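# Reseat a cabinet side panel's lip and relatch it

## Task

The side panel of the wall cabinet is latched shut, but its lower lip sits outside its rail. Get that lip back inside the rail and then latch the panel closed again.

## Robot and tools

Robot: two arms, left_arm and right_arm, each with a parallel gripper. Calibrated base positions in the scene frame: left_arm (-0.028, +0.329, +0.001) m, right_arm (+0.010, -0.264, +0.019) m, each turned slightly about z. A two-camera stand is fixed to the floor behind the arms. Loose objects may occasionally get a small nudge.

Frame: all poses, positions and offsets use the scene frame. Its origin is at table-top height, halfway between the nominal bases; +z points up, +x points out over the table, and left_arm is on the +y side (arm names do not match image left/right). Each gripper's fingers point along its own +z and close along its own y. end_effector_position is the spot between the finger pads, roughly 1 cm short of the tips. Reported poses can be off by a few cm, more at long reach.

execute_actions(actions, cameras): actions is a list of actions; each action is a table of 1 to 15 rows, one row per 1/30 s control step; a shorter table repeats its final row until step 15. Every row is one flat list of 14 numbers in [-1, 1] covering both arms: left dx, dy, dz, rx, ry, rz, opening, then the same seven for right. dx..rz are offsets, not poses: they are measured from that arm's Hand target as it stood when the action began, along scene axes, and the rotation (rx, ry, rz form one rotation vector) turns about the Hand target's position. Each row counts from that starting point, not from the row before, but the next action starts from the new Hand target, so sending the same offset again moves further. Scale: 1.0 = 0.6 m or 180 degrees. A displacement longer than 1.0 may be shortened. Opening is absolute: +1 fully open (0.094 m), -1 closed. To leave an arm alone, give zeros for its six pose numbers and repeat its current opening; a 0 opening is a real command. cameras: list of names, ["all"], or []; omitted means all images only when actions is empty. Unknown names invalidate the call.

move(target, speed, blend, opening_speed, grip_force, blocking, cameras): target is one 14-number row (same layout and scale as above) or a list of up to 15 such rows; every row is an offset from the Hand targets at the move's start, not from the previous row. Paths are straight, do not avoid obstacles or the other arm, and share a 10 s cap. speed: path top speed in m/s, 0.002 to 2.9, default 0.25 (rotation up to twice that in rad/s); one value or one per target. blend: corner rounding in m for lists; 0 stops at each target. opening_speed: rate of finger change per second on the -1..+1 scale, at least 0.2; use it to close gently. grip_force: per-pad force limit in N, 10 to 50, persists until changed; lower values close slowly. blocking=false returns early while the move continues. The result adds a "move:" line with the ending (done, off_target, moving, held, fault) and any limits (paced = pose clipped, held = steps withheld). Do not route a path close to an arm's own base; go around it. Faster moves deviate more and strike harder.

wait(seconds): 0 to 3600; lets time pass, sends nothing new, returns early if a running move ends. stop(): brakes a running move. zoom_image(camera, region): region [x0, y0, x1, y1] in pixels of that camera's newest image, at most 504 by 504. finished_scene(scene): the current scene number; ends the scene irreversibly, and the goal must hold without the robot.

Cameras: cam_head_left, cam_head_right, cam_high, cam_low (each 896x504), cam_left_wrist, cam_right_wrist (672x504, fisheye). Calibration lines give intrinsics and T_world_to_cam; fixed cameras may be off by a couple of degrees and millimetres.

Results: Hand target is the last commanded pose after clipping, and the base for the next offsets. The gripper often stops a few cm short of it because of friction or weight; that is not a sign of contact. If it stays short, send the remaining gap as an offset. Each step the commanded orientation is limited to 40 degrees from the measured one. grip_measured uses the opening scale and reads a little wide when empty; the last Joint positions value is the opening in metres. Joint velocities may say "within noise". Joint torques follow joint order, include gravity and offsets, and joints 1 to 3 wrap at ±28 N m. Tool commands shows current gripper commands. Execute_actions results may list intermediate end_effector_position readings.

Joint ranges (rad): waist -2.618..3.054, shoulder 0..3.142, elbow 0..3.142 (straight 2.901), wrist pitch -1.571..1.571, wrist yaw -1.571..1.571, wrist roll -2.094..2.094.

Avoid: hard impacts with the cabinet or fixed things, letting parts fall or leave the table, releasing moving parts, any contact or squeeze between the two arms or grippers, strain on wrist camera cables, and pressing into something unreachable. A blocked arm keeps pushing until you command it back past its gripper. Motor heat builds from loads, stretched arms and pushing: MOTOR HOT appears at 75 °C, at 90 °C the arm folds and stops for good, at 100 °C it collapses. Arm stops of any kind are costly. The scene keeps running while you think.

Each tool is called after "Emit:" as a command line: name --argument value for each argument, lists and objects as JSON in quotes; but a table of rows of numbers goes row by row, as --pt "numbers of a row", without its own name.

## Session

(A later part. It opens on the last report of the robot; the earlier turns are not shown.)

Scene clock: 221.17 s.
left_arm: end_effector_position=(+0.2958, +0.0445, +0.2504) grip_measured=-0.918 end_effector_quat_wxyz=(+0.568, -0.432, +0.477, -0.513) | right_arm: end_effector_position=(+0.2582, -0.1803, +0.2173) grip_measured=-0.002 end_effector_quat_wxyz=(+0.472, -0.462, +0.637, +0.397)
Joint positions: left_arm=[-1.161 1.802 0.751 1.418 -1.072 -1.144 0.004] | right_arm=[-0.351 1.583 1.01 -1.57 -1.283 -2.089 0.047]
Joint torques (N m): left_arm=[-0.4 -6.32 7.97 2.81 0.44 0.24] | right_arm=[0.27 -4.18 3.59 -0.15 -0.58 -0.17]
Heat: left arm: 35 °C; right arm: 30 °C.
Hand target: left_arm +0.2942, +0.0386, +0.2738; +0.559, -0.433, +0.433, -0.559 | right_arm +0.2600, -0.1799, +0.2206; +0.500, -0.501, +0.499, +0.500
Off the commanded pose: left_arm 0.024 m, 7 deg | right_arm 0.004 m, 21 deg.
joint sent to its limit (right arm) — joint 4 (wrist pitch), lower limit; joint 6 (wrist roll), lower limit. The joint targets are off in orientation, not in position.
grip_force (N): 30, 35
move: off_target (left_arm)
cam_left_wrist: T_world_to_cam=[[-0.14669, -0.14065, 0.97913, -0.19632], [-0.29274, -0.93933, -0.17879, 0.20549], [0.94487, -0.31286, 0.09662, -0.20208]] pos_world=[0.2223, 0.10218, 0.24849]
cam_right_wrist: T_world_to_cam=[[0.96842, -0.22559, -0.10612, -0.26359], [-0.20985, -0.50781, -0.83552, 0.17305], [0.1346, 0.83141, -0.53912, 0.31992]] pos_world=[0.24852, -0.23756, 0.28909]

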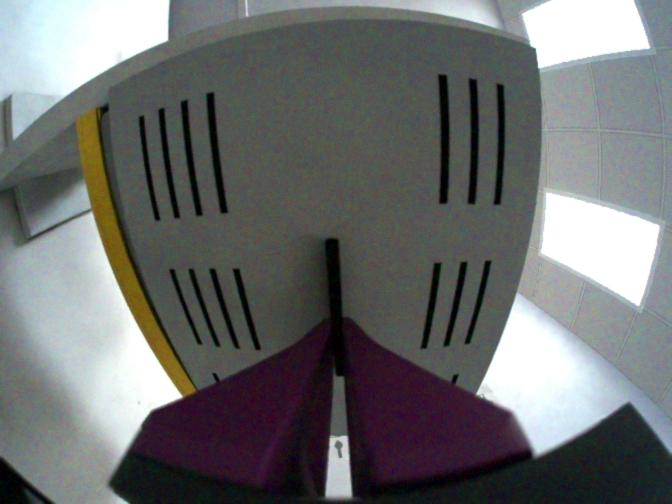

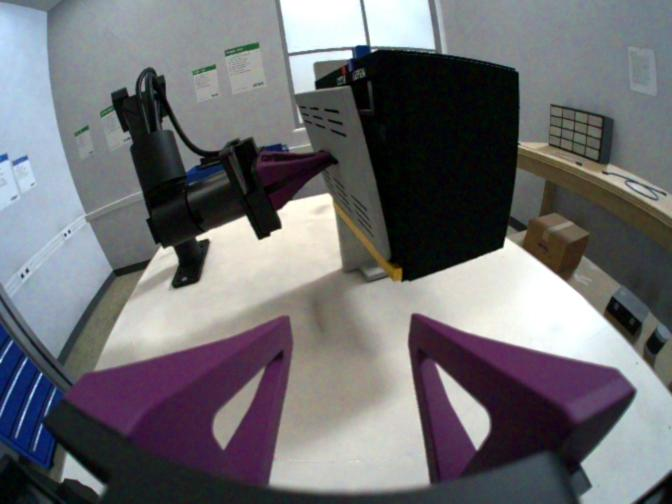

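Emit:
move --pt "0 -0.002 -0.012 0 0 0 -1 0 0 0 0 0 0 0" --pt "0.042 -0.002 -0.016 0 0.09 0 -1 0 0 0 0 0 0 0" --speed 0.06 --cameras '["cam_left_wrist","cam_right_wrist"]'

Emit:
zoom_image --camera "cam_right_wrist" --region '[290, 40, 440, 290]'

Scene clock: 228.67 s.
left_arm: end_effector_position=(+0.3106, +0.0446, +0.2551) grip_measured=-0.918 end_effector_quat_wxyz=(+0.511, -0.506, +0.507, -0.475) | right_arm: end_effector_position=(+0.2582, -0.1803, +0.2173) grip_measured=-0.002 end_effector_quat_wxyz=(+0.472, -0.462, +0.637, +0.397)
Joint positions: left_arm=[-1.137 1.641 0.909 0.671 -1.109 -1.589 0.004] | right_arm=[-0.351 1.583 1.01 -1.57 -1.283 -2.089 0.047]
Joint torques (N m): left_arm=[1.89 -7.31 9.62 1.19 0.55 -0.32] | right_arm=[0.27 -4.14 3.58 -0.14 -0.56 -0.16]
Heat: left arm: 36 °C; right arm: 30 °C.
Hand target: left_arm +0.3195, +0.0374, +0.2642; +0.493, -0.508, +0.507, -0.492 | right_arm +0.2600, -0.1799, +0.2206; +0.500, -0.501, +0.499, +0.500
Off the commanded pose: left_arm 0.015 m, 3 deg | right_arm 0.004 m, 21 deg.
joint sent to its limit (right arm) — joint 4 (wrist pitch), lower limit; joint 6 (wrist roll), lower limit. The joint targets are off in orientation, not in position.
grip_force (N): 30, 35
move: off_target (left_arm)
cam_left_wrist: T_world_to_cam=[[0.05274, -0.0746, 0.99582, -0.268], [-0.28831, -0.95588, -0.05634, 0.1789], [0.95608, -0.28414, -0.07192, -0.17825]] pos_world=[0.23613, 0.10037, 0.26414]
cam_right_wrist: T_world_to_cam=[[0.96842, -0.22559, -0.10612, -0.26359], [-0.20985, -0.50781, -0.83552, 0.17305], [0.1346, 0.83141, -0.53912, 0.31992]] pos_world=[0.24852, -0.23756, 0.28909]

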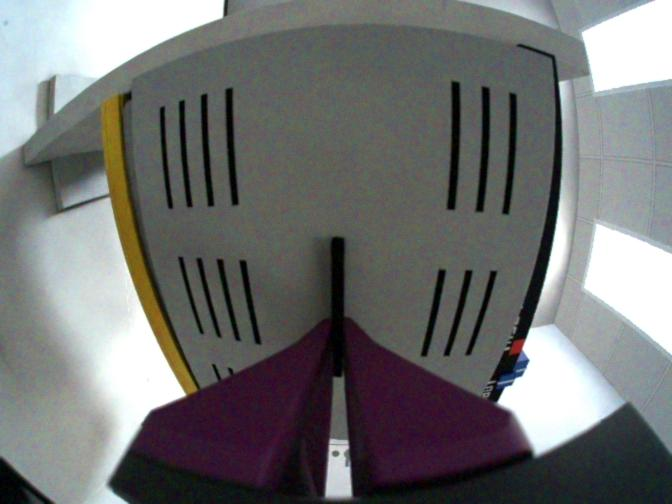

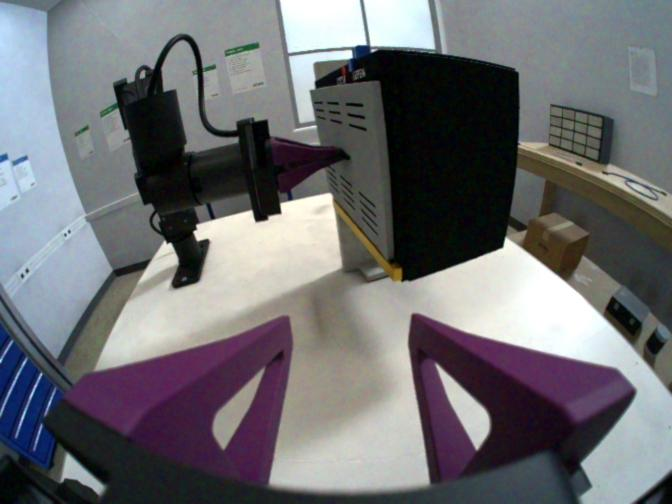

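Scaled by 2.016 from the camera's image (finer frame: 960x720).

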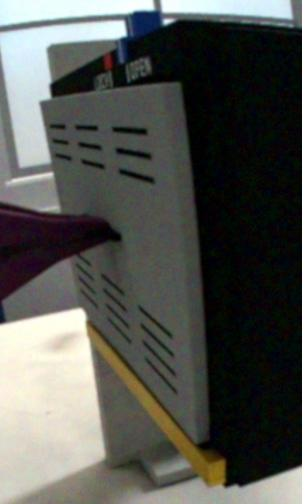

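Emit:
move --pt "-0.015 0 -0.007 0 -0.01 0 -1 0 0 0 0 0 0 0" --pt "-0.012 0 -0.025 0 -0.01 0 -1 0 0 0 0 0 0 0" --pt "0.005 0 -0.025 0 0.005 0 -1 0 0 0 0 0 0 0" --speed 0.06 --cameras '["cam_left_wrist","cam_right_wrist"]'

Emit:
zoom_image --camera "cam_right_wrist" --region '[290, 40, 440, 290]'

Scene clock: 234.23 s.
left_arm: end_effector_position=(+0.3106, +0.0446, +0.2544) grip_measured=-0.918 end_effector_quat_wxyz=(+0.506, -0.513, +0.495, -0.485) | right_arm: end_effector_position=(+0.2582, -0.1803, +0.2173) grip_measured=-0.002 end_effector_quat_wxyz=(+0.472, -0.462, +0.637, +0.397)
Joint positions: left_arm=[-1.137 1.651 0.901 0.712 -1.114 -1.6 0.004] | right_arm=[-0.351 1.583 1.01 -1.57 -1.283 -2.089 0.047]
Joint torques (N m): left_arm=[2.63 -6.24 8.65 0.89 0.71 -0.49] | right_arm=[0.32 -4.18 3.58 -0.12 -0.59 -0.15]
Heat: left arm: 37 °C; right arm: 30 °C.
Hand target: left_arm +0.3225, +0.0374, +0.2492; +0.489, -0.511, +0.511, -0.488 | right_arm +0.2600, -0.1799, +0.2206; +0.500, -0.501, +0.499, +0.500
Off the commanded pose: left_arm 0.015 m, 3 deg | right_arm 0.004 m, 21 deg.
joint sent to its limit (right arm) — joint 4 (wrist pitch), lower limit; joint 6 (wrist roll), lower limit. The joint targets are off in orientation, not in position.
grip_force (N): 30, 35
move: off_target (left_arm)
cam_left_wrist: T_world_to_cam=[[0.04153, -0.04263, 0.99823, -0.26584], [-0.28421, -0.95832, -0.0291, 0.1708], [0.95786, -0.2825, -0.05192, -0.18409]] pos_world=[0.23591, 0.10034, 0.26078]
cam_right_wrist: T_world_to_cam=[[0.96842, -0.22559, -0.10612, -0.26359], [-0.20985, -0.50781, -0.83552, 0.17305], [0.1346, 0.83141, -0.53912, 0.31992]] pos_world=[0.24852, -0.23756, 0.28909]

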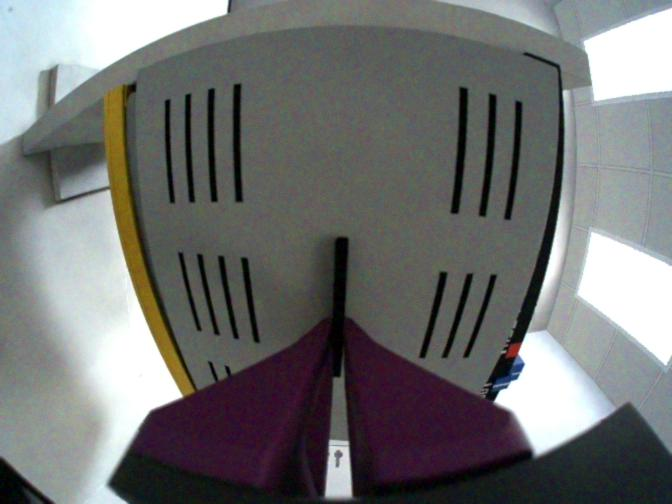

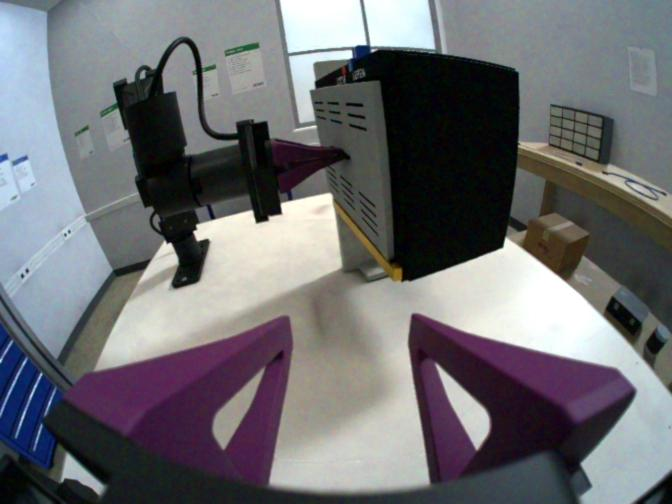

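Scaled by 2.016 from the camera's image (finer frame: 960x720).

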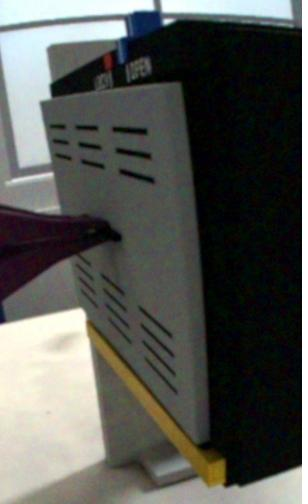

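Emit:
move --target '[-0.01,0,0.01,0,0,0,-1,0.02,0.02,0.15,0,0,0,0]' --speed 0.12 --cameras '["cam_left_wrist","cam_right_wrist"]'

Emit:
zoom_image --camera "cam_right_wrist" --region '[270, 60, 470, 360]'

Scene clock: 248.60 s.
left_arm: end_effector_position=(+0.3104, +0.0444, +0.2548) grip_measured=-0.918 end_effector_quat_wxyz=(+0.506, -0.512, +0.501, -0.480) | right_arm: end_effector_position=(+0.2724, -0.1703, +0.2926) grip_measured=-0.002 end_effector_quat_wxyz=(+0.529, -0.437, +0.614, +0.390)
Joint positions: left_arm=[-1.138 1.642 0.91 0.669 -1.112 -1.612 0.004] | right_arm=[-0.307 1.456 1.153 -1.57 -1.427 -1.859 0.047]
Joint torques (N m): left_arm=[1.32 -7.09 8.47 0.99 0.5 -0.42] | right_arm=[0.61 -5.94 5.64 0.22 -0.81 0.03]
Heat: left arm: 36 °C; right arm: 30 °C.
Hand target: left_arm +0.3164, +0.0373, +0.2552; +0.489, -0.511, +0.511, -0.488 | right_arm +0.2721, -0.1680, +0.3105; +0.500, -0.501, +0.499, +0.500
Off the commanded pose: left_arm 0.009 m, 2 deg | right_arm 0.018 m, 20 deg.
joint sent to its limit (right arm) — joint 4 (wrist pitch), lower limit. The joint targets are off in orientation, not in position.
grip_force (N): 30, 35
move: off_target (right_arm)
cam_left_wrist: T_world_to_cam=[[0.05287, -0.05348, 0.99717, -0.26902], [-0.28661, -0.95736, -0.03615, 0.17303], [0.95659, -0.28389, -0.06595, -0.17982]] pos_world=[0.23583, 0.10021, 0.26265]
cam_right_wrist: T_world_to_cam=[[0.95919, -0.27855, -0.04859, -0.29047], [-0.1679, -0.42283, -0.89052, 0.26305], [0.22751, 0.86234, -0.45234, 0.30484]] pos_world=[0.25343, -0.23256, 0.35803]

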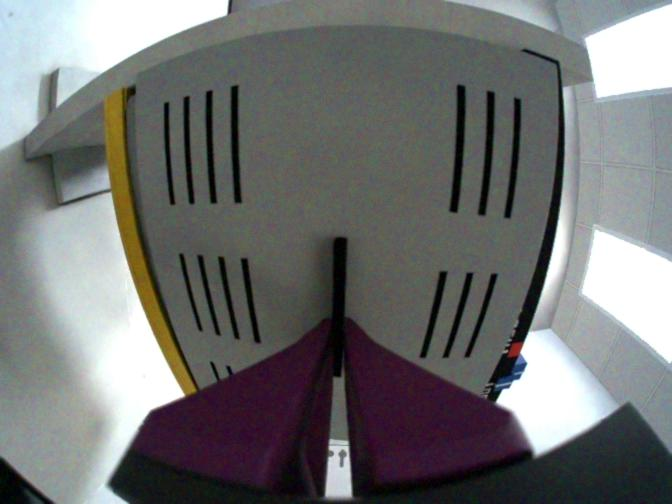

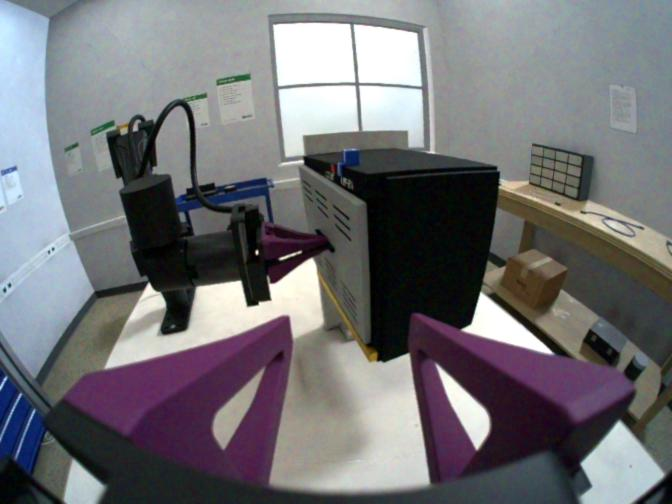

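Scaled by 1.680 from the camera's image (finer frame: 960x720).

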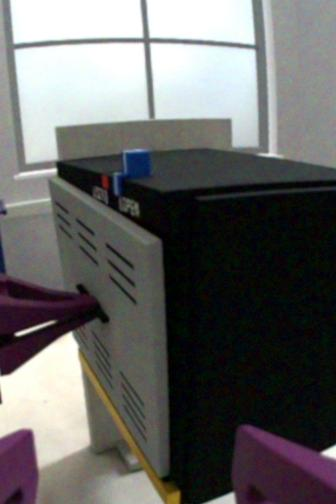

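Emit:
move --pt "-0.03 0.004 0 0 -0.07 0 -1 0 0 0 0 0 0 0" --pt "-0.03 0.004 -0.03 0 -0.07 0 -1 0 0 0 0 0 0 0" --speed 0.06 --cameras '["cam_left_wrist","cam_right_wrist"]'

Emit:
zoom_image --camera "cam_right_wrist" --region '[270, 130, 420, 370]'

Emit:
zoom_image --camera "cam_left_wrist" --region '[60, 60, 260, 420]'

Scene clock: 257.43 s.
left_arm: end_effector_position=(+0.3009, +0.0438, +0.2505) grip_measured=-0.918 end_effector_quat_wxyz=(+0.550, -0.458, +0.455, -0.530) | right_arm: end_effector_position=(+0.2725, -0.1703, +0.2928) grip_measured=-0.002 end_effector_quat_wxyz=(+0.529, -0.436, +0.614, +0.391)
Joint positions: left_arm=[-1.154 1.817 0.778 1.403 -1.086 -1.23 0.004] | right_arm=[-0.307 1.456 1.153 -1.57 -1.429 -1.858 0.047]
Joint torques (N m): left_arm=[-0.64 -5.03 3.6 2 0.32 -0.24] | right_arm=[0.57 -5.87 5.63 0.21 -0.87 0.05]
Heat: left arm: 36 °C; right arm: 31 °C.
Hand target: left_arm +0.2984, +0.0397, +0.2372; +0.542, -0.455, +0.455, -0.541 | right_arm +0.2721, -0.1680, +0.3105; +0.500, -0.501, +0.499, +0.500
Off the commanded pose: left_arm 0.014 m, 2 deg | right_arm 0.018 m, 20 deg.
joint sent to its limit (right arm) — joint 4 (wrist pitch), lower limit. The joint targets are off in orientation, not in position.
grip_force (N): 30, 35
move: off_target (left_arm)
cam_left_wrist: T_world_to_cam=[[-0.14198, -0.05812, 0.98816, -0.20316], [-0.28807, -0.95264, -0.09742, 0.18512], [0.94703, -0.29849, 0.11851, -0.21396]] pos_world=[0.22711, 0.10068, 0.24415]
cam_right_wrist: T_world_to_cam=[[0.95898, -0.27909, -0.04965, -0.29027], [-0.16871, -0.42117, -0.89115, 0.26403], [0.22781, 0.86298, -0.45098, 0.30457]] pos_world=[0.25353, -0.23265, 0.35823]

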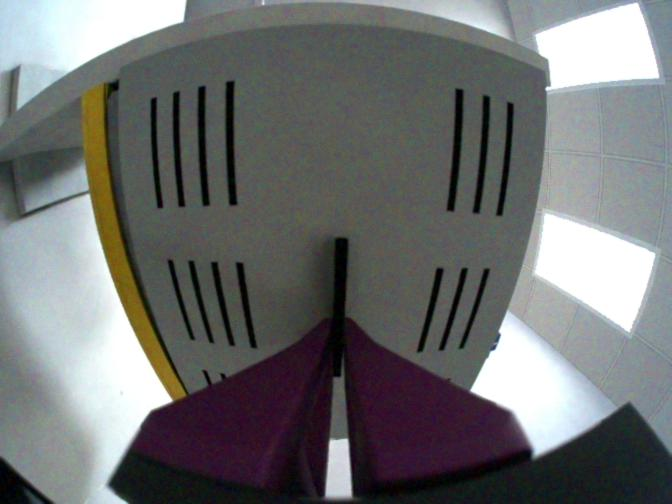

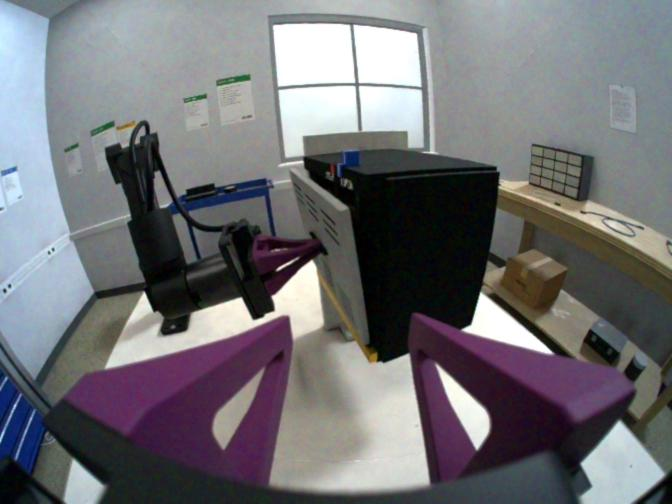

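Scaled by 2.100 from the camera's image (finer frame: 960x720).

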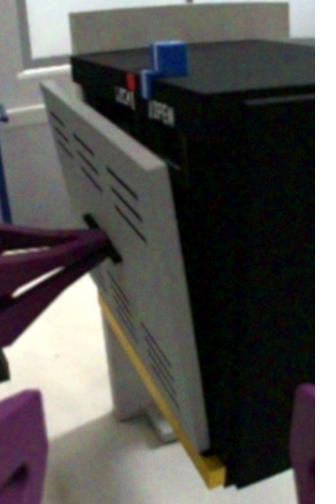

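Scaled by 1.400 from the camera's image (finer frame: 960x720).

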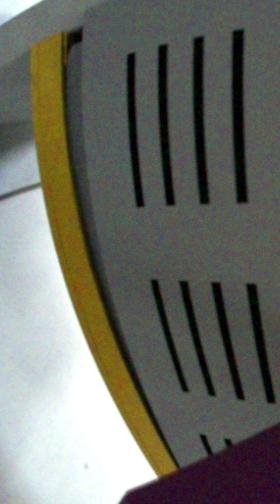

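Emit:
zoom_image --camera "cam_right_wrist" --region '[285, 140, 405, 240]'

Emit:
zoom_image --camera "cam_right_wrist" --region '[330, 290, 410, 370]'

Scaled by 4.200 from the camera's image (finer frame: 960x720).

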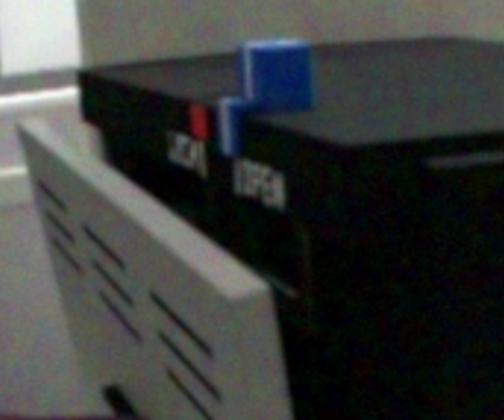

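Scaled by 6.300 from the camera's image (finer frame: 960x720).

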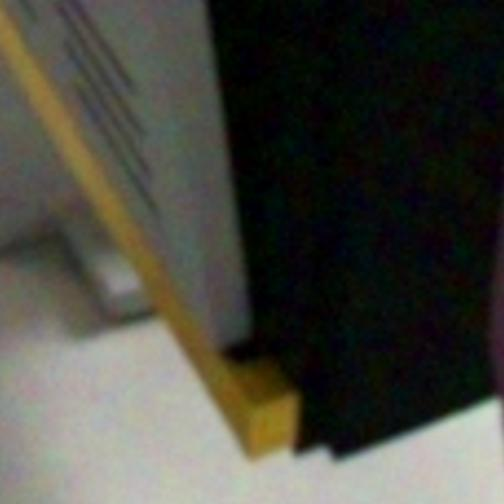

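Emit:
move --pt "-0.02 0 -0.005 0 0 0 -1 0 0 0 0 0 0 0" --pt "-0.015 0.005 -0.01 0 0.04 0 -1 0 0 0 0 0 0 0" --pt "0.005 0 -0.01 0 0.06 0 -1 0 0 0 0 0 0 0" --speed 0.06 --cameras '["cam_left_wrist","cam_right_wrist"]'

Emit:
zoom_image --camera "cam_right_wrist" --region '[285, 140, 405, 240]'

Emit:
zoom_image --camera "cam_right_wrist" --region '[330, 290, 410, 370]'

Scene clock: 273.63 s.
left_arm: end_effector_position=(+0.2982, +0.0432, +0.2507) grip_measured=-0.911 end_effector_quat_wxyz=(+0.502, -0.504, +0.475, -0.518) | right_arm: end_effector_position=(+0.2725, -0.1703, +0.2928) grip_measured=-0.002 end_effector_quat_wxyz=(+0.529, -0.436, +0.614, +0.391)
Joint positions: left_arm=[-1.167 1.674 0.819 0.948 -1.118 -1.533 0.004] | right_arm=[-0.307 1.456 1.153 -1.57 -1.429 -1.858 0.047]
Joint torques (N m): left_arm=[0.61 -6.31 5.79 0.44 0.19 -0.61] | right_arm=[0.66 -5.87 5.63 0.23 -0.85 0.04]
Heat: left arm: 35 °C; right arm: 31 °C.
Hand target: left_arm +0.3014, +0.0397, +0.2312; +0.497, -0.504, +0.504, -0.496 | right_arm +0.2721, -0.1680, +0.3105; +0.500, -0.501, +0.499, +0.500
Off the commanded pose: left_arm 0.020 m, 4 deg | right_arm 0.018 m, 20 deg.
joint sent to its limit (right arm) — joint 4 (wrist pitch), lower limit. The joint targets are off in orientation, not in position.
grip_force (N): 30, 35
move: off_target (left_arm)
cam_left_wrist: T_world_to_cam=[[-0.0172, 0.00492, 0.99984, -0.24669], [-0.30629, -0.95194, -0.00059, 0.16498], [0.95178, -0.30625, 0.01788, -0.18732]] pos_world=[0.22458, 0.1009, 0.2501]
cam_right_wrist: T_world_to_cam=[[0.95898, -0.27909, -0.04965, -0.29027], [-0.16871, -0.42117, -0.89115, 0.26403], [0.22781, 0.86298, -0.45098, 0.30457]] pos_world=[0.25353, -0.23265, 0.35823]

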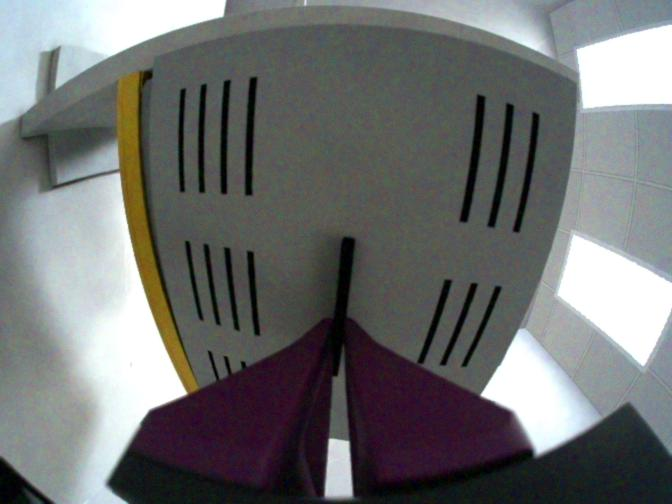

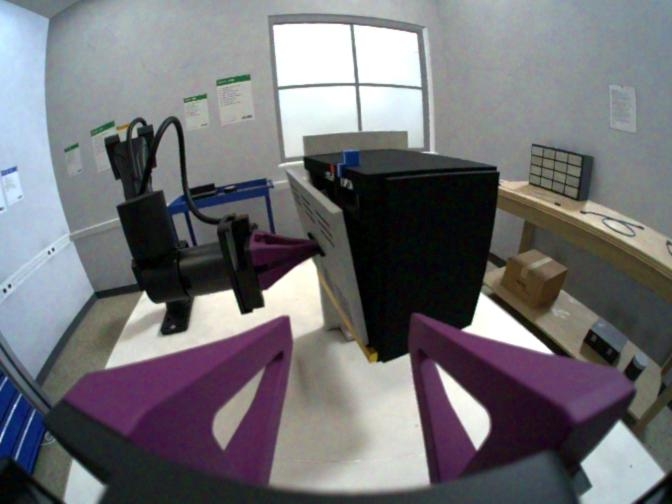

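Scaled by 4.200 from the camera's image (finer frame: 960x720).

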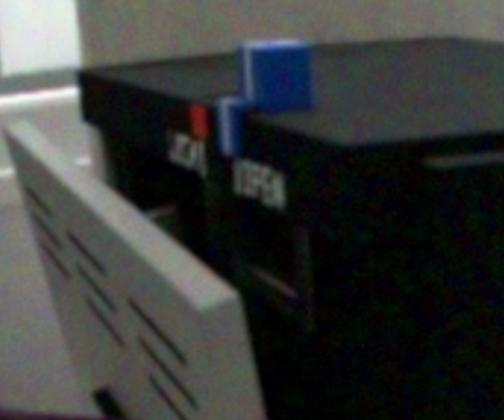

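Scaled by 6.300 from the camera's image (finer frame: 960x720).

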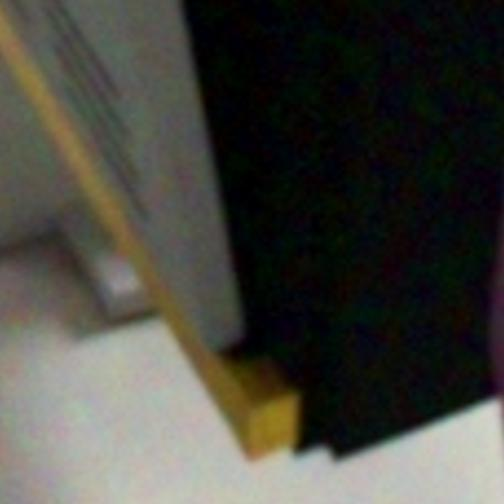

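Emit:
move --pt "-0.01 0 0.045 0 0 0 -1 0 0 0 0 0 0 0" --pt "0.065 0.0 0.052 0 0.02 0 -1 0 0 0 0 0 0 0" --speed 0.08 --cameras '["cam_left_wrist","cam_right_wrist"]'

Emit:
zoom_image --camera "cam_right_wrist" --region '[285, 140, 405, 240]'

Emit:
zoom_image --camera "cam_right_wrist" --region '[330, 290, 410, 370]'

Emit:
zoom_image --camera "cam_left_wrist" --region '[460, 20, 620, 420]'

Scene clock: 281.93 s.
left_arm: end_effector_position=(+0.3114, +0.0445, +0.2557) grip_measured=-0.912 end_effector_quat_wxyz=(+0.500, -0.515, +0.518, -0.464) | right_arm: end_effector_position=(+0.2725, -0.1703, +0.2928) grip_measured=-0.002 end_effector_quat_wxyz=(+0.529, -0.436, +0.614, +0.391)
Joint positions: left_arm=[-1.133 1.619 0.949 0.519 -1.101 -1.665 0.004] | right_arm=[-0.307 1.456 1.153 -1.57 -1.429 -1.858 0.047]
Joint torques (N m): left_arm=[6.57 -5.3 11.26 1.42 1.07 -0.19] | right_arm=[0.57 -5.85 5.7 0.21 -0.88 0.02]
Heat: left arm: 35 °C; right arm: 31 °C.
Hand target: left_arm +0.3405, +0.0398, +0.2624; +0.481, -0.519, +0.519, -0.480 | right_arm +0.2721, -0.1680, +0.3105; +0.500, -0.501, +0.499, +0.500
Off the commanded pose: left_arm 0.030 m, 3 deg | right_arm 0.018 m, 20 deg.
joint sent to its limit (right arm) — joint 4 (wrist pitch), lower limit. The joint targets are off in orientation, not in position.
grip_force (N): 30, 35
move: off_target (left_arm)
cam_left_wrist: T_world_to_cam=[[0.09377, -0.07785, 0.99255, -0.28032], [-0.29205, -0.95523, -0.04733, 0.17791], [0.95179, -0.28544, -0.11231, -0.16733]] pos_world=[0.23751, 0.10036, 0.26786]
cam_right_wrist: T_world_to_cam=[[0.95898, -0.27909, -0.04965, -0.29027], [-0.16871, -0.42117, -0.89115, 0.26403], [0.22781, 0.86298, -0.45098, 0.30457]] pos_world=[0.25353, -0.23265, 0.35823]

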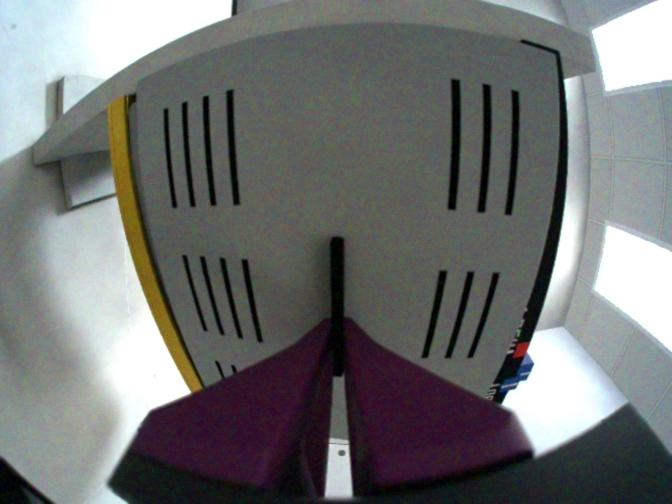

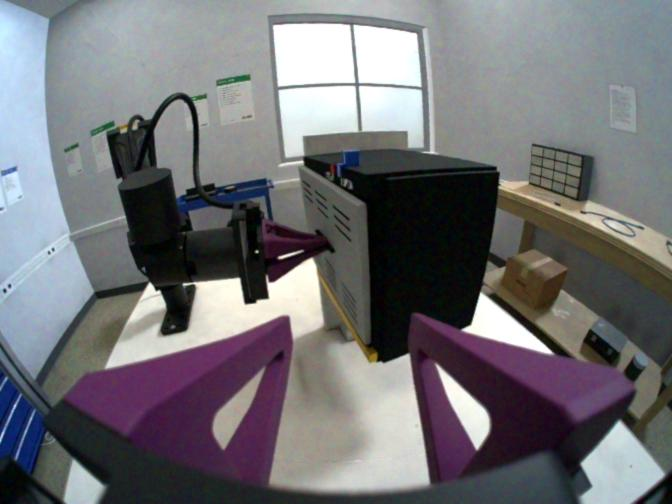

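Scaled by 4.200 from the camera's image (finer frame: 960x720).

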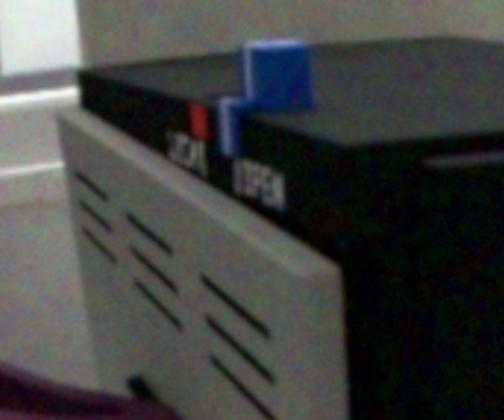

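Scaled by 6.300 from the camera's image (finer frame: 960x720).

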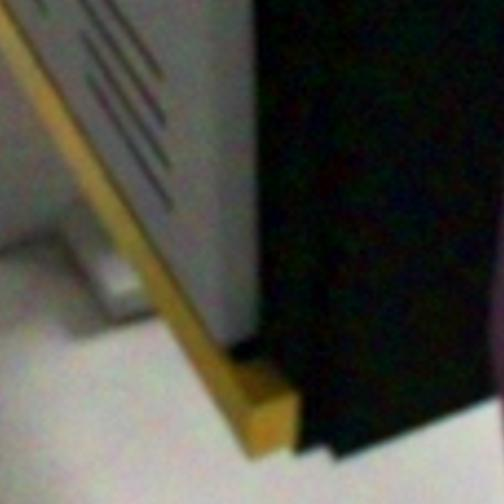

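Scaled by 1.260 from the camera's image (finer frame: 960x720).

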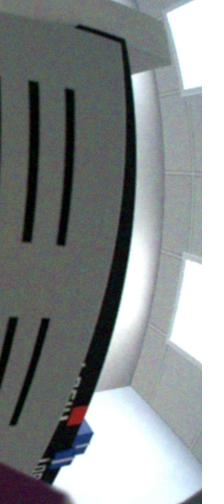

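Emit:
move --pt "-0.02 0 0 0 0 0 -1 0.047 -0.053 0.149 -0.1 0 0 0" --pt "-0.02 0 0 0 0 0 -1 0.105 0.255 0.141 -0.25 0 0 0" --pt "-0.02 0 0 0 0 0 -1 0.105 0.263 0.05 -0.25 0 0 0" --pt "-0.02 0 0 0 0 0 -1 0.105 0.263 0.05 -0.25 0 0 -1" --speed '[0.25,0.25,0.1,0.1]' --blend '[0.03,0.01,0,0]' --cameras '["cam_left_wrist","cam_right_wrist"]'

Scene clock: 292.10 s.
left_arm: end_effector_position=(+0.3109, +0.0444, +0.2558) grip_measured=-0.912 end_effector_quat_wxyz=(+0.499, -0.516, +0.518, -0.466) | right_arm: end_effector_position=(+0.3306, -0.0135, +0.3415) grip_measured=-0.630 end_effector_quat_wxyz=(-0.274, +0.642, -0.662, -0.273)
Joint positions: left_arm=[-1.134 1.617 0.949 0.515 -1.101 -1.672 0.004] | right_arm=[0.414 1.929 2.319 -1.602 -0.725 -1.042 0.017]
Joint torques (N m): left_arm=[4.15 -6.45 10.11 1.32 0.74 -0.22] | right_arm=[0.29 -7.28 3.25 1.43 -0.32 -0.12]
Heat: left arm: 38 °C; right arm: 30 °C.
Hand target: left_arm +0.3284, +0.0398, +0.2625; +0.481, -0.519, +0.519, -0.480 | right_arm +0.3351, -0.0102, +0.3405; -0.270, +0.654, -0.653, -0.271
Off the commanded pose: left_arm 0.019 m, 3 deg | right_arm 0.006 m, 2 deg.
joint read past its limit (right arm) — joint 4 (wrist pitch), lower limit.
joint sent to its limit (right arm) — joint 4 (wrist pitch), lower limit. The joint targets still meet the commanded pose.
grip_force (N): 30, 35
move: off_target (left_arm); target 4's new opening was sent with right_arm's hand 0.005 m and 3 deg from that target
cam_left_wrist: T_world_to_cam=[[0.09462, -0.07279, 0.99285, -0.28097], [-0.29269, -0.95528, -0.04214, 0.17666], [0.95151, -0.28661, -0.11169, -0.16691]] pos_world=[0.23711, 0.10047, 0.26776]
cam_right_wrist: T_world_to_cam=[[0.99827, -0.01592, -0.05655, -0.3069], [-0.0394, -0.89545, -0.44341, 0.18126], [-0.04358, 0.44487, -0.89453, 0.4135]] pos_world=[0.33153, -0.02653, 0.43291]

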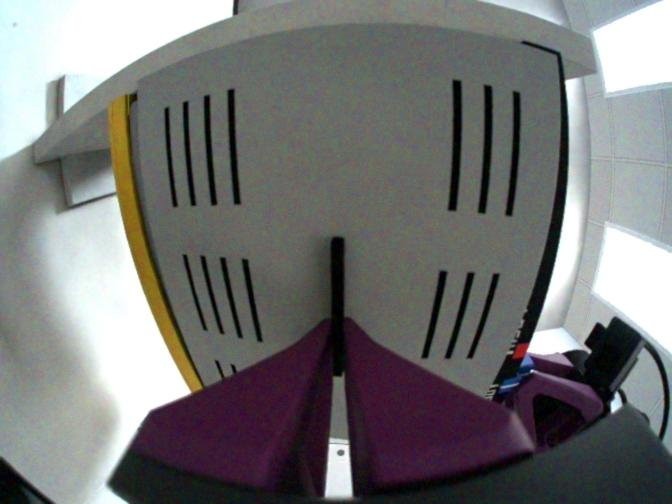

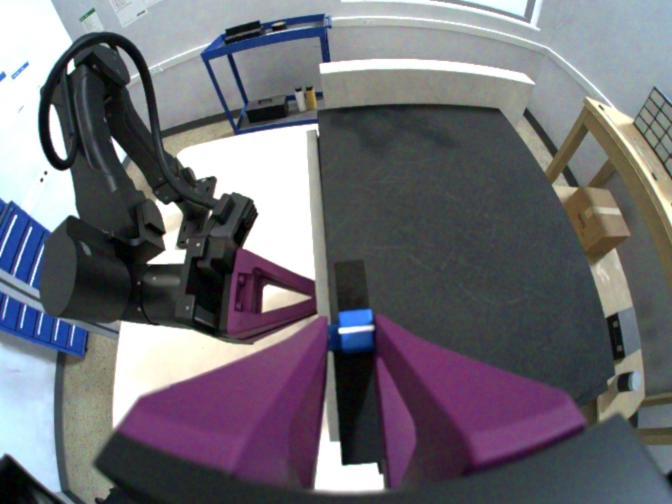

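Emit:
move --target '[0.01,0,0,0,0,0,-1,0,0.12,0.004,0,0,0,-1]' --speed 0.1 --cameras '["cam_left_wrist","cam_right_wrist"]'

Emit:
zoom_image --camera "cam_left_wrist" --region '[440, 200, 640, 400]'

Emit:
zoom_image --camera "cam_right_wrist" --region '[270, 60, 470, 400]'

Scene clock: 297.97 s.
left_arm: end_effector_position=(+0.3109, +0.0447, +0.2557) grip_measured=-0.912 end_effector_quat_wxyz=(+0.499, -0.517, +0.517, -0.465) | right_arm: end_effector_position=(+0.3299, +0.0013, +0.3417) grip_measured=-0.632 end_effector_quat_wxyz=(-0.254, +0.628, -0.706, -0.206)
Joint positions: left_arm=[-1.134 1.617 0.949 0.514 -1.102 -1.672 0.004] | right_arm=[0.524 1.952 2.421 -1.604 -0.521 -0.865 0.017]
Joint torques (N m): left_arm=[5.46 -5.85 10.74 1.39 0.92 -0.17] | right_arm=[5.03 -0.64 8.27 2.14 -1.59 0.03]
Heat: left arm: 39 °C; right arm: 30 °C.
Hand target: left_arm +0.3344, +0.0398, +0.2625; +0.481, -0.519, +0.519, -0.480 | right_arm +0.3350, +0.0619, +0.3429; +0.270, -0.654, +0.652, +0.271
Off the commanded pose: left_arm 0.025 m, 3 deg | right_arm 0.061 m, 10 deg.
joint read past its limit (right arm) — joint 4 (wrist pitch), lower limit.
grip_force (N): 30, 35
move: off_target (left_arm, right_arm)
cam_left_wrist: T_world_to_cam=[[0.09468, -0.07309, 0.99282, -0.28093], [-0.29164, -0.95558, -0.04254, 0.17661], [0.95183, -0.28551, -0.1118, -0.16695]] pos_world=[0.23701, 0.10057, 0.26776]
cam_right_wrist: T_world_to_cam=[[0.99237, -0.12196, -0.01824, -0.31693], [-0.12123, -0.93769, -0.32564, 0.18137], [0.02261, 0.32537, -0.94532, 0.40275]] pos_world=[0.32739, 0.00037, 0.434]

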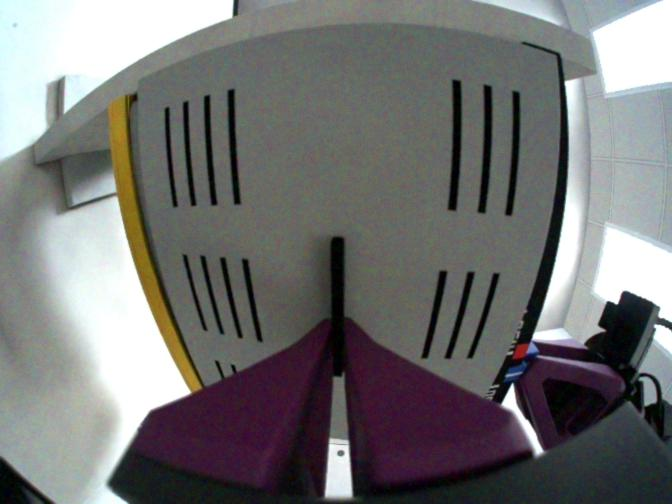

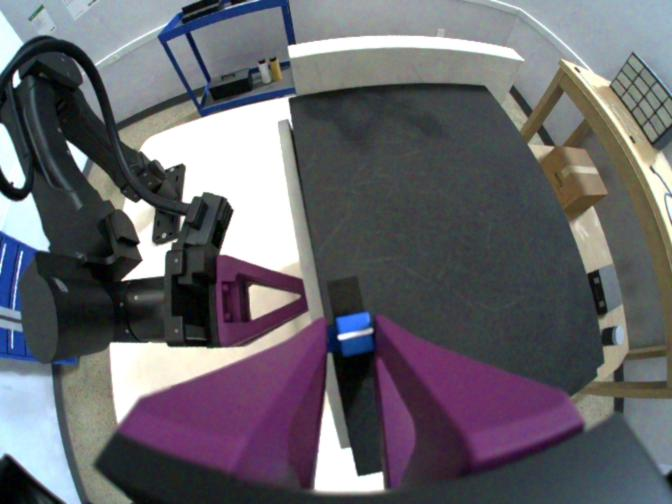

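Scaled by 2.520 from the camera's image (finer frame: 960x720).

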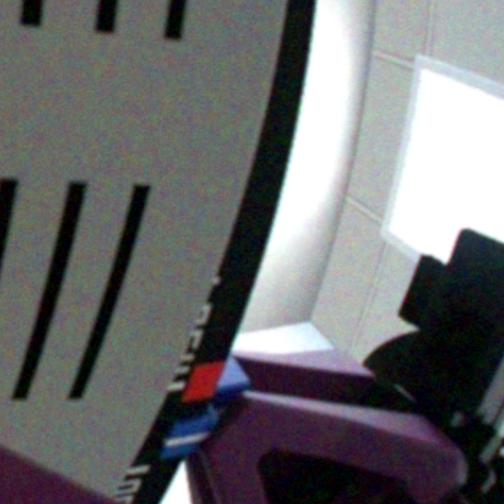

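Scaled by 1.482 from the camera's image (finer frame: 960x720).

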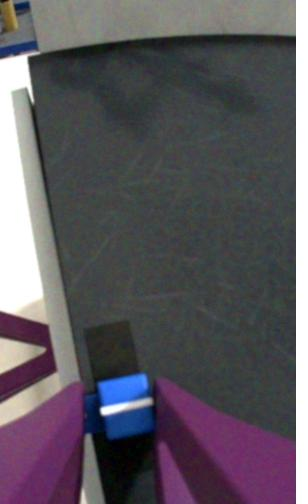

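Emit:
zoom_image --camera "cam_left_wrist" --region '[90, 70, 210, 190]'

Emit:
zoom_image --camera "cam_left_wrist" --region '[120, 250, 240, 400]'

Scaled by 4.200 from the camera's image (finer frame: 960x720).

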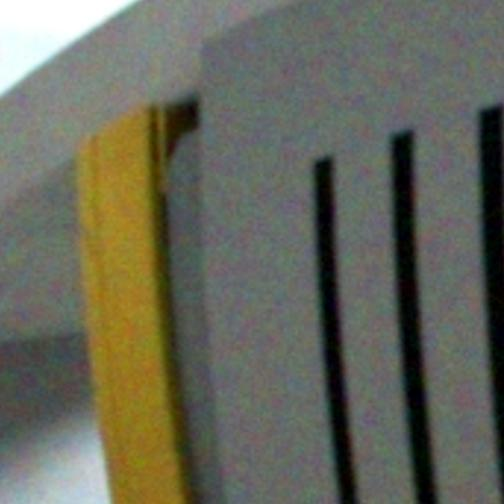

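Scaled by 3.360 from the camera's image (finer frame: 960x720).

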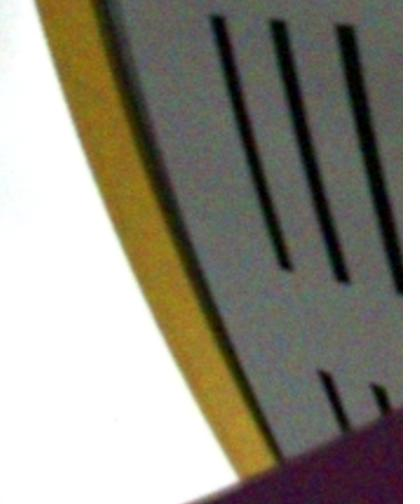

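Emit:
move --pt "-0.02 0 0 0 0 0 -1 0 -0.2 -0.004 0 0 0 -1" --pt "-0.06 0 0.0 0 -0.08 0 -1 0 -0.13 -0.004 0 0 0 -1" --pt "-0.065 -0.01 0.025 0 -0.08 0 -1 0 -0.13 -0.004 0 0 0 -1" --pt "-0.065 -0.018 -0.02 0 -0.08 0 -1 0 -0.13 -0.004 0 0 0 -1" --speed 0.1 --cameras '["cam_left_wrist","cam_right_wrist"]'

Emit:
zoom_image --camera "cam_left_wrist" --region '[60, 60, 240, 420]'

Emit:
zoom_image --camera "cam_left_wrist" --region '[70, 60, 190, 180]'

Scene clock: 321.20 s.
left_arm: end_effector_position=(+0.2982, +0.0372, +0.2458) grip_measured=-0.918 end_effector_quat_wxyz=(+0.547, -0.461, +0.463, -0.524) | right_arm: end_effector_position=(+0.3303, -0.0142, +0.3418) grip_measured=-0.643 end_effector_quat_wxyz=(-0.285, +0.644, -0.650, -0.283)
Joint positions: left_arm=[-1.171 1.824 0.794 1.364 -1.107 -1.247 0.004] | right_arm=[0.4 1.906 2.267 -1.57 -0.762 -1.068 0.017]
Joint torques (N m): left_arm=[-1.1 -6.24 6.39 2.01 0.32 0.23] | right_arm=[0.17 -6.64 5.56 1.07 -0.01 -0.03]
Heat: left arm: 41 °C; right arm: 32 °C.
Hand target: left_arm +0.2954, +0.0290, +0.2503; +0.542, -0.455, +0.455, -0.541 | right_arm +0.3350, -0.0161, +0.3405; -0.270, +0.654, -0.652, -0.271
Off the commanded pose: left_arm 0.010 m, 2 deg | right_arm 0.005 m, 3 deg.
joint sent to its limit (right arm) — joint 4 (wrist pitch), lower limit. The joint targets still meet the commanded pose.
grip_force (N): 30, 35
move: off_target (right_arm)
cam_left_wrist: T_world_to_cam=[[-0.12198, -0.06563, 0.99036, -0.20554], [-0.29051, -0.95175, -0.09885, 0.17866], [0.94906, -0.29977, 0.09703, -0.20813]] pos_world=[0.22436, 0.09416, 0.24141]
cam_right_wrist: T_world_to_cam=[[0.99887, 0.00243, -0.04755, -0.30965], [-0.0204, -0.8806, -0.47342, 0.18481], [-0.04303, 0.47385, -0.87955, 0.40921]] pos_world=[0.33067, -0.03041, 0.43269]

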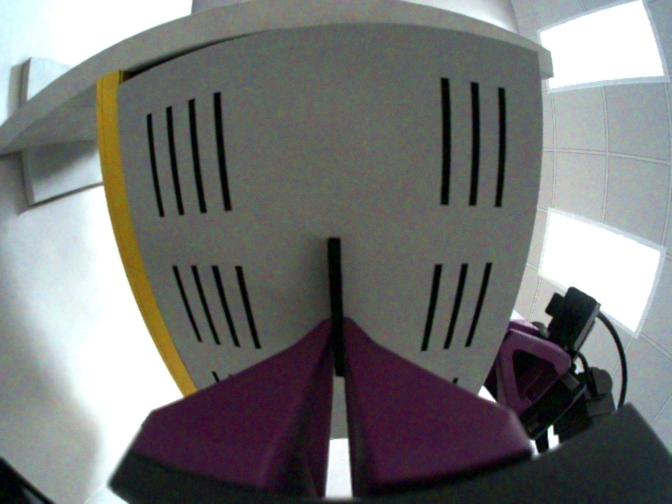

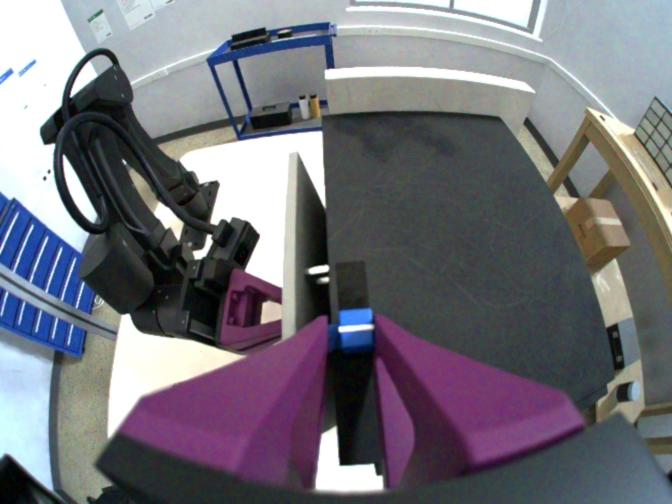

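Scaled by 1.400 from the camera's image (finer frame: 960x720).

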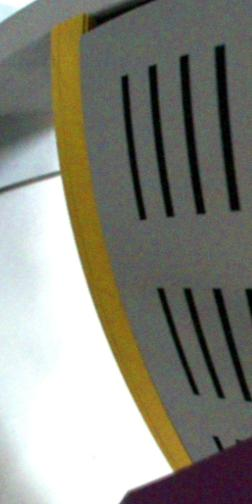

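Scaled by 4.200 from the camera's image (finer frame: 960x720).

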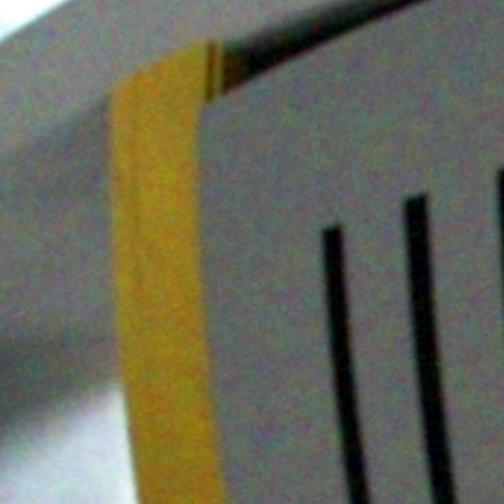

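Emit:
move --pt "0.03 0 0.004 0 0.06 0 -1 0 0 0 0 0 0 -1" --pt "0.06 0 0.008 0 0.1 0 -1 0 0 0 0 0 0 -1" --speed 0.08 --cameras '["cam_left_wrist","cam_right_wrist"]'

Scene clock: 327.77 s.
left_arm: end_effector_position=(+0.3176, +0.0380, +0.2523) grip_measured=-0.918 end_effector_quat_wxyz=(-0.488, +0.540, -0.515, +0.453) | right_arm: end_effector_position=(+0.3303, -0.0142, +0.3418) grip_measured=-0.643 end_effector_quat_wxyz=(-0.285, +0.644, -0.650, -0.283)
Joint positions: left_arm=[-1.131 1.654 1.039 0.356 -1.115 -1.791 0.004] | right_arm=[0.4 1.906 2.267 -1.57 -0.762 -1.068 0.017]
Joint torques (N m): left_arm=[3.22 -7.16 9.69 1.21 0.91 0] | right_arm=[0.23 -6.61 5.59 1.07 -0.01 -0.02]
Heat: left arm: 40 °C; right arm: 32 °C.
Hand target: left_arm +0.3314, +0.0289, +0.2553; -0.464, +0.534, -0.534, +0.464 | right_arm +0.3350, -0.0161, +0.3405; -0.270, +0.654, -0.652, -0.271
Off the commanded pose: left_arm 0.017 m, 4 deg | right_arm 0.005 m, 3 deg.
joint sent to its limit (right arm) — joint 4 (wrist pitch), lower limit. The joint targets still meet the commanded pose.
grip_force (N): 30, 35
move: off_target (left_arm)
cam_left_wrist: T_world_to_cam=[[0.13857, -0.04528, 0.98932, -0.29281], [-0.26604, -0.96394, -0.00685, 0.15524], [0.95395, -0.26225, -0.14562, -0.16859]] pos_world=[0.24271, 0.09217, 0.2662]
cam_right_wrist: T_world_to_cam=[[0.99887, 0.00243, -0.04755, -0.30965], [-0.0204, -0.8806, -0.47342, 0.18481], [-0.04303, 0.47385, -0.87955, 0.40921]] pos_world=[0.33067, -0.03041, 0.43269]

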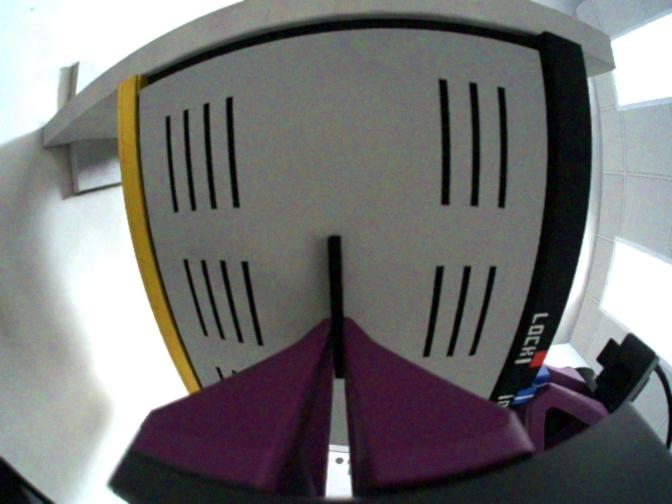

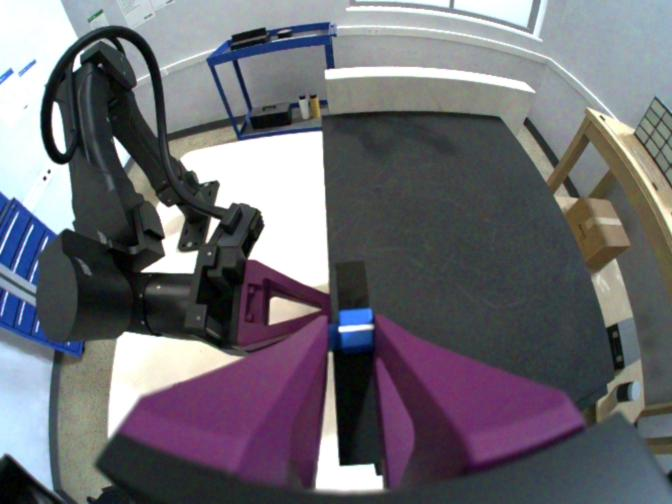

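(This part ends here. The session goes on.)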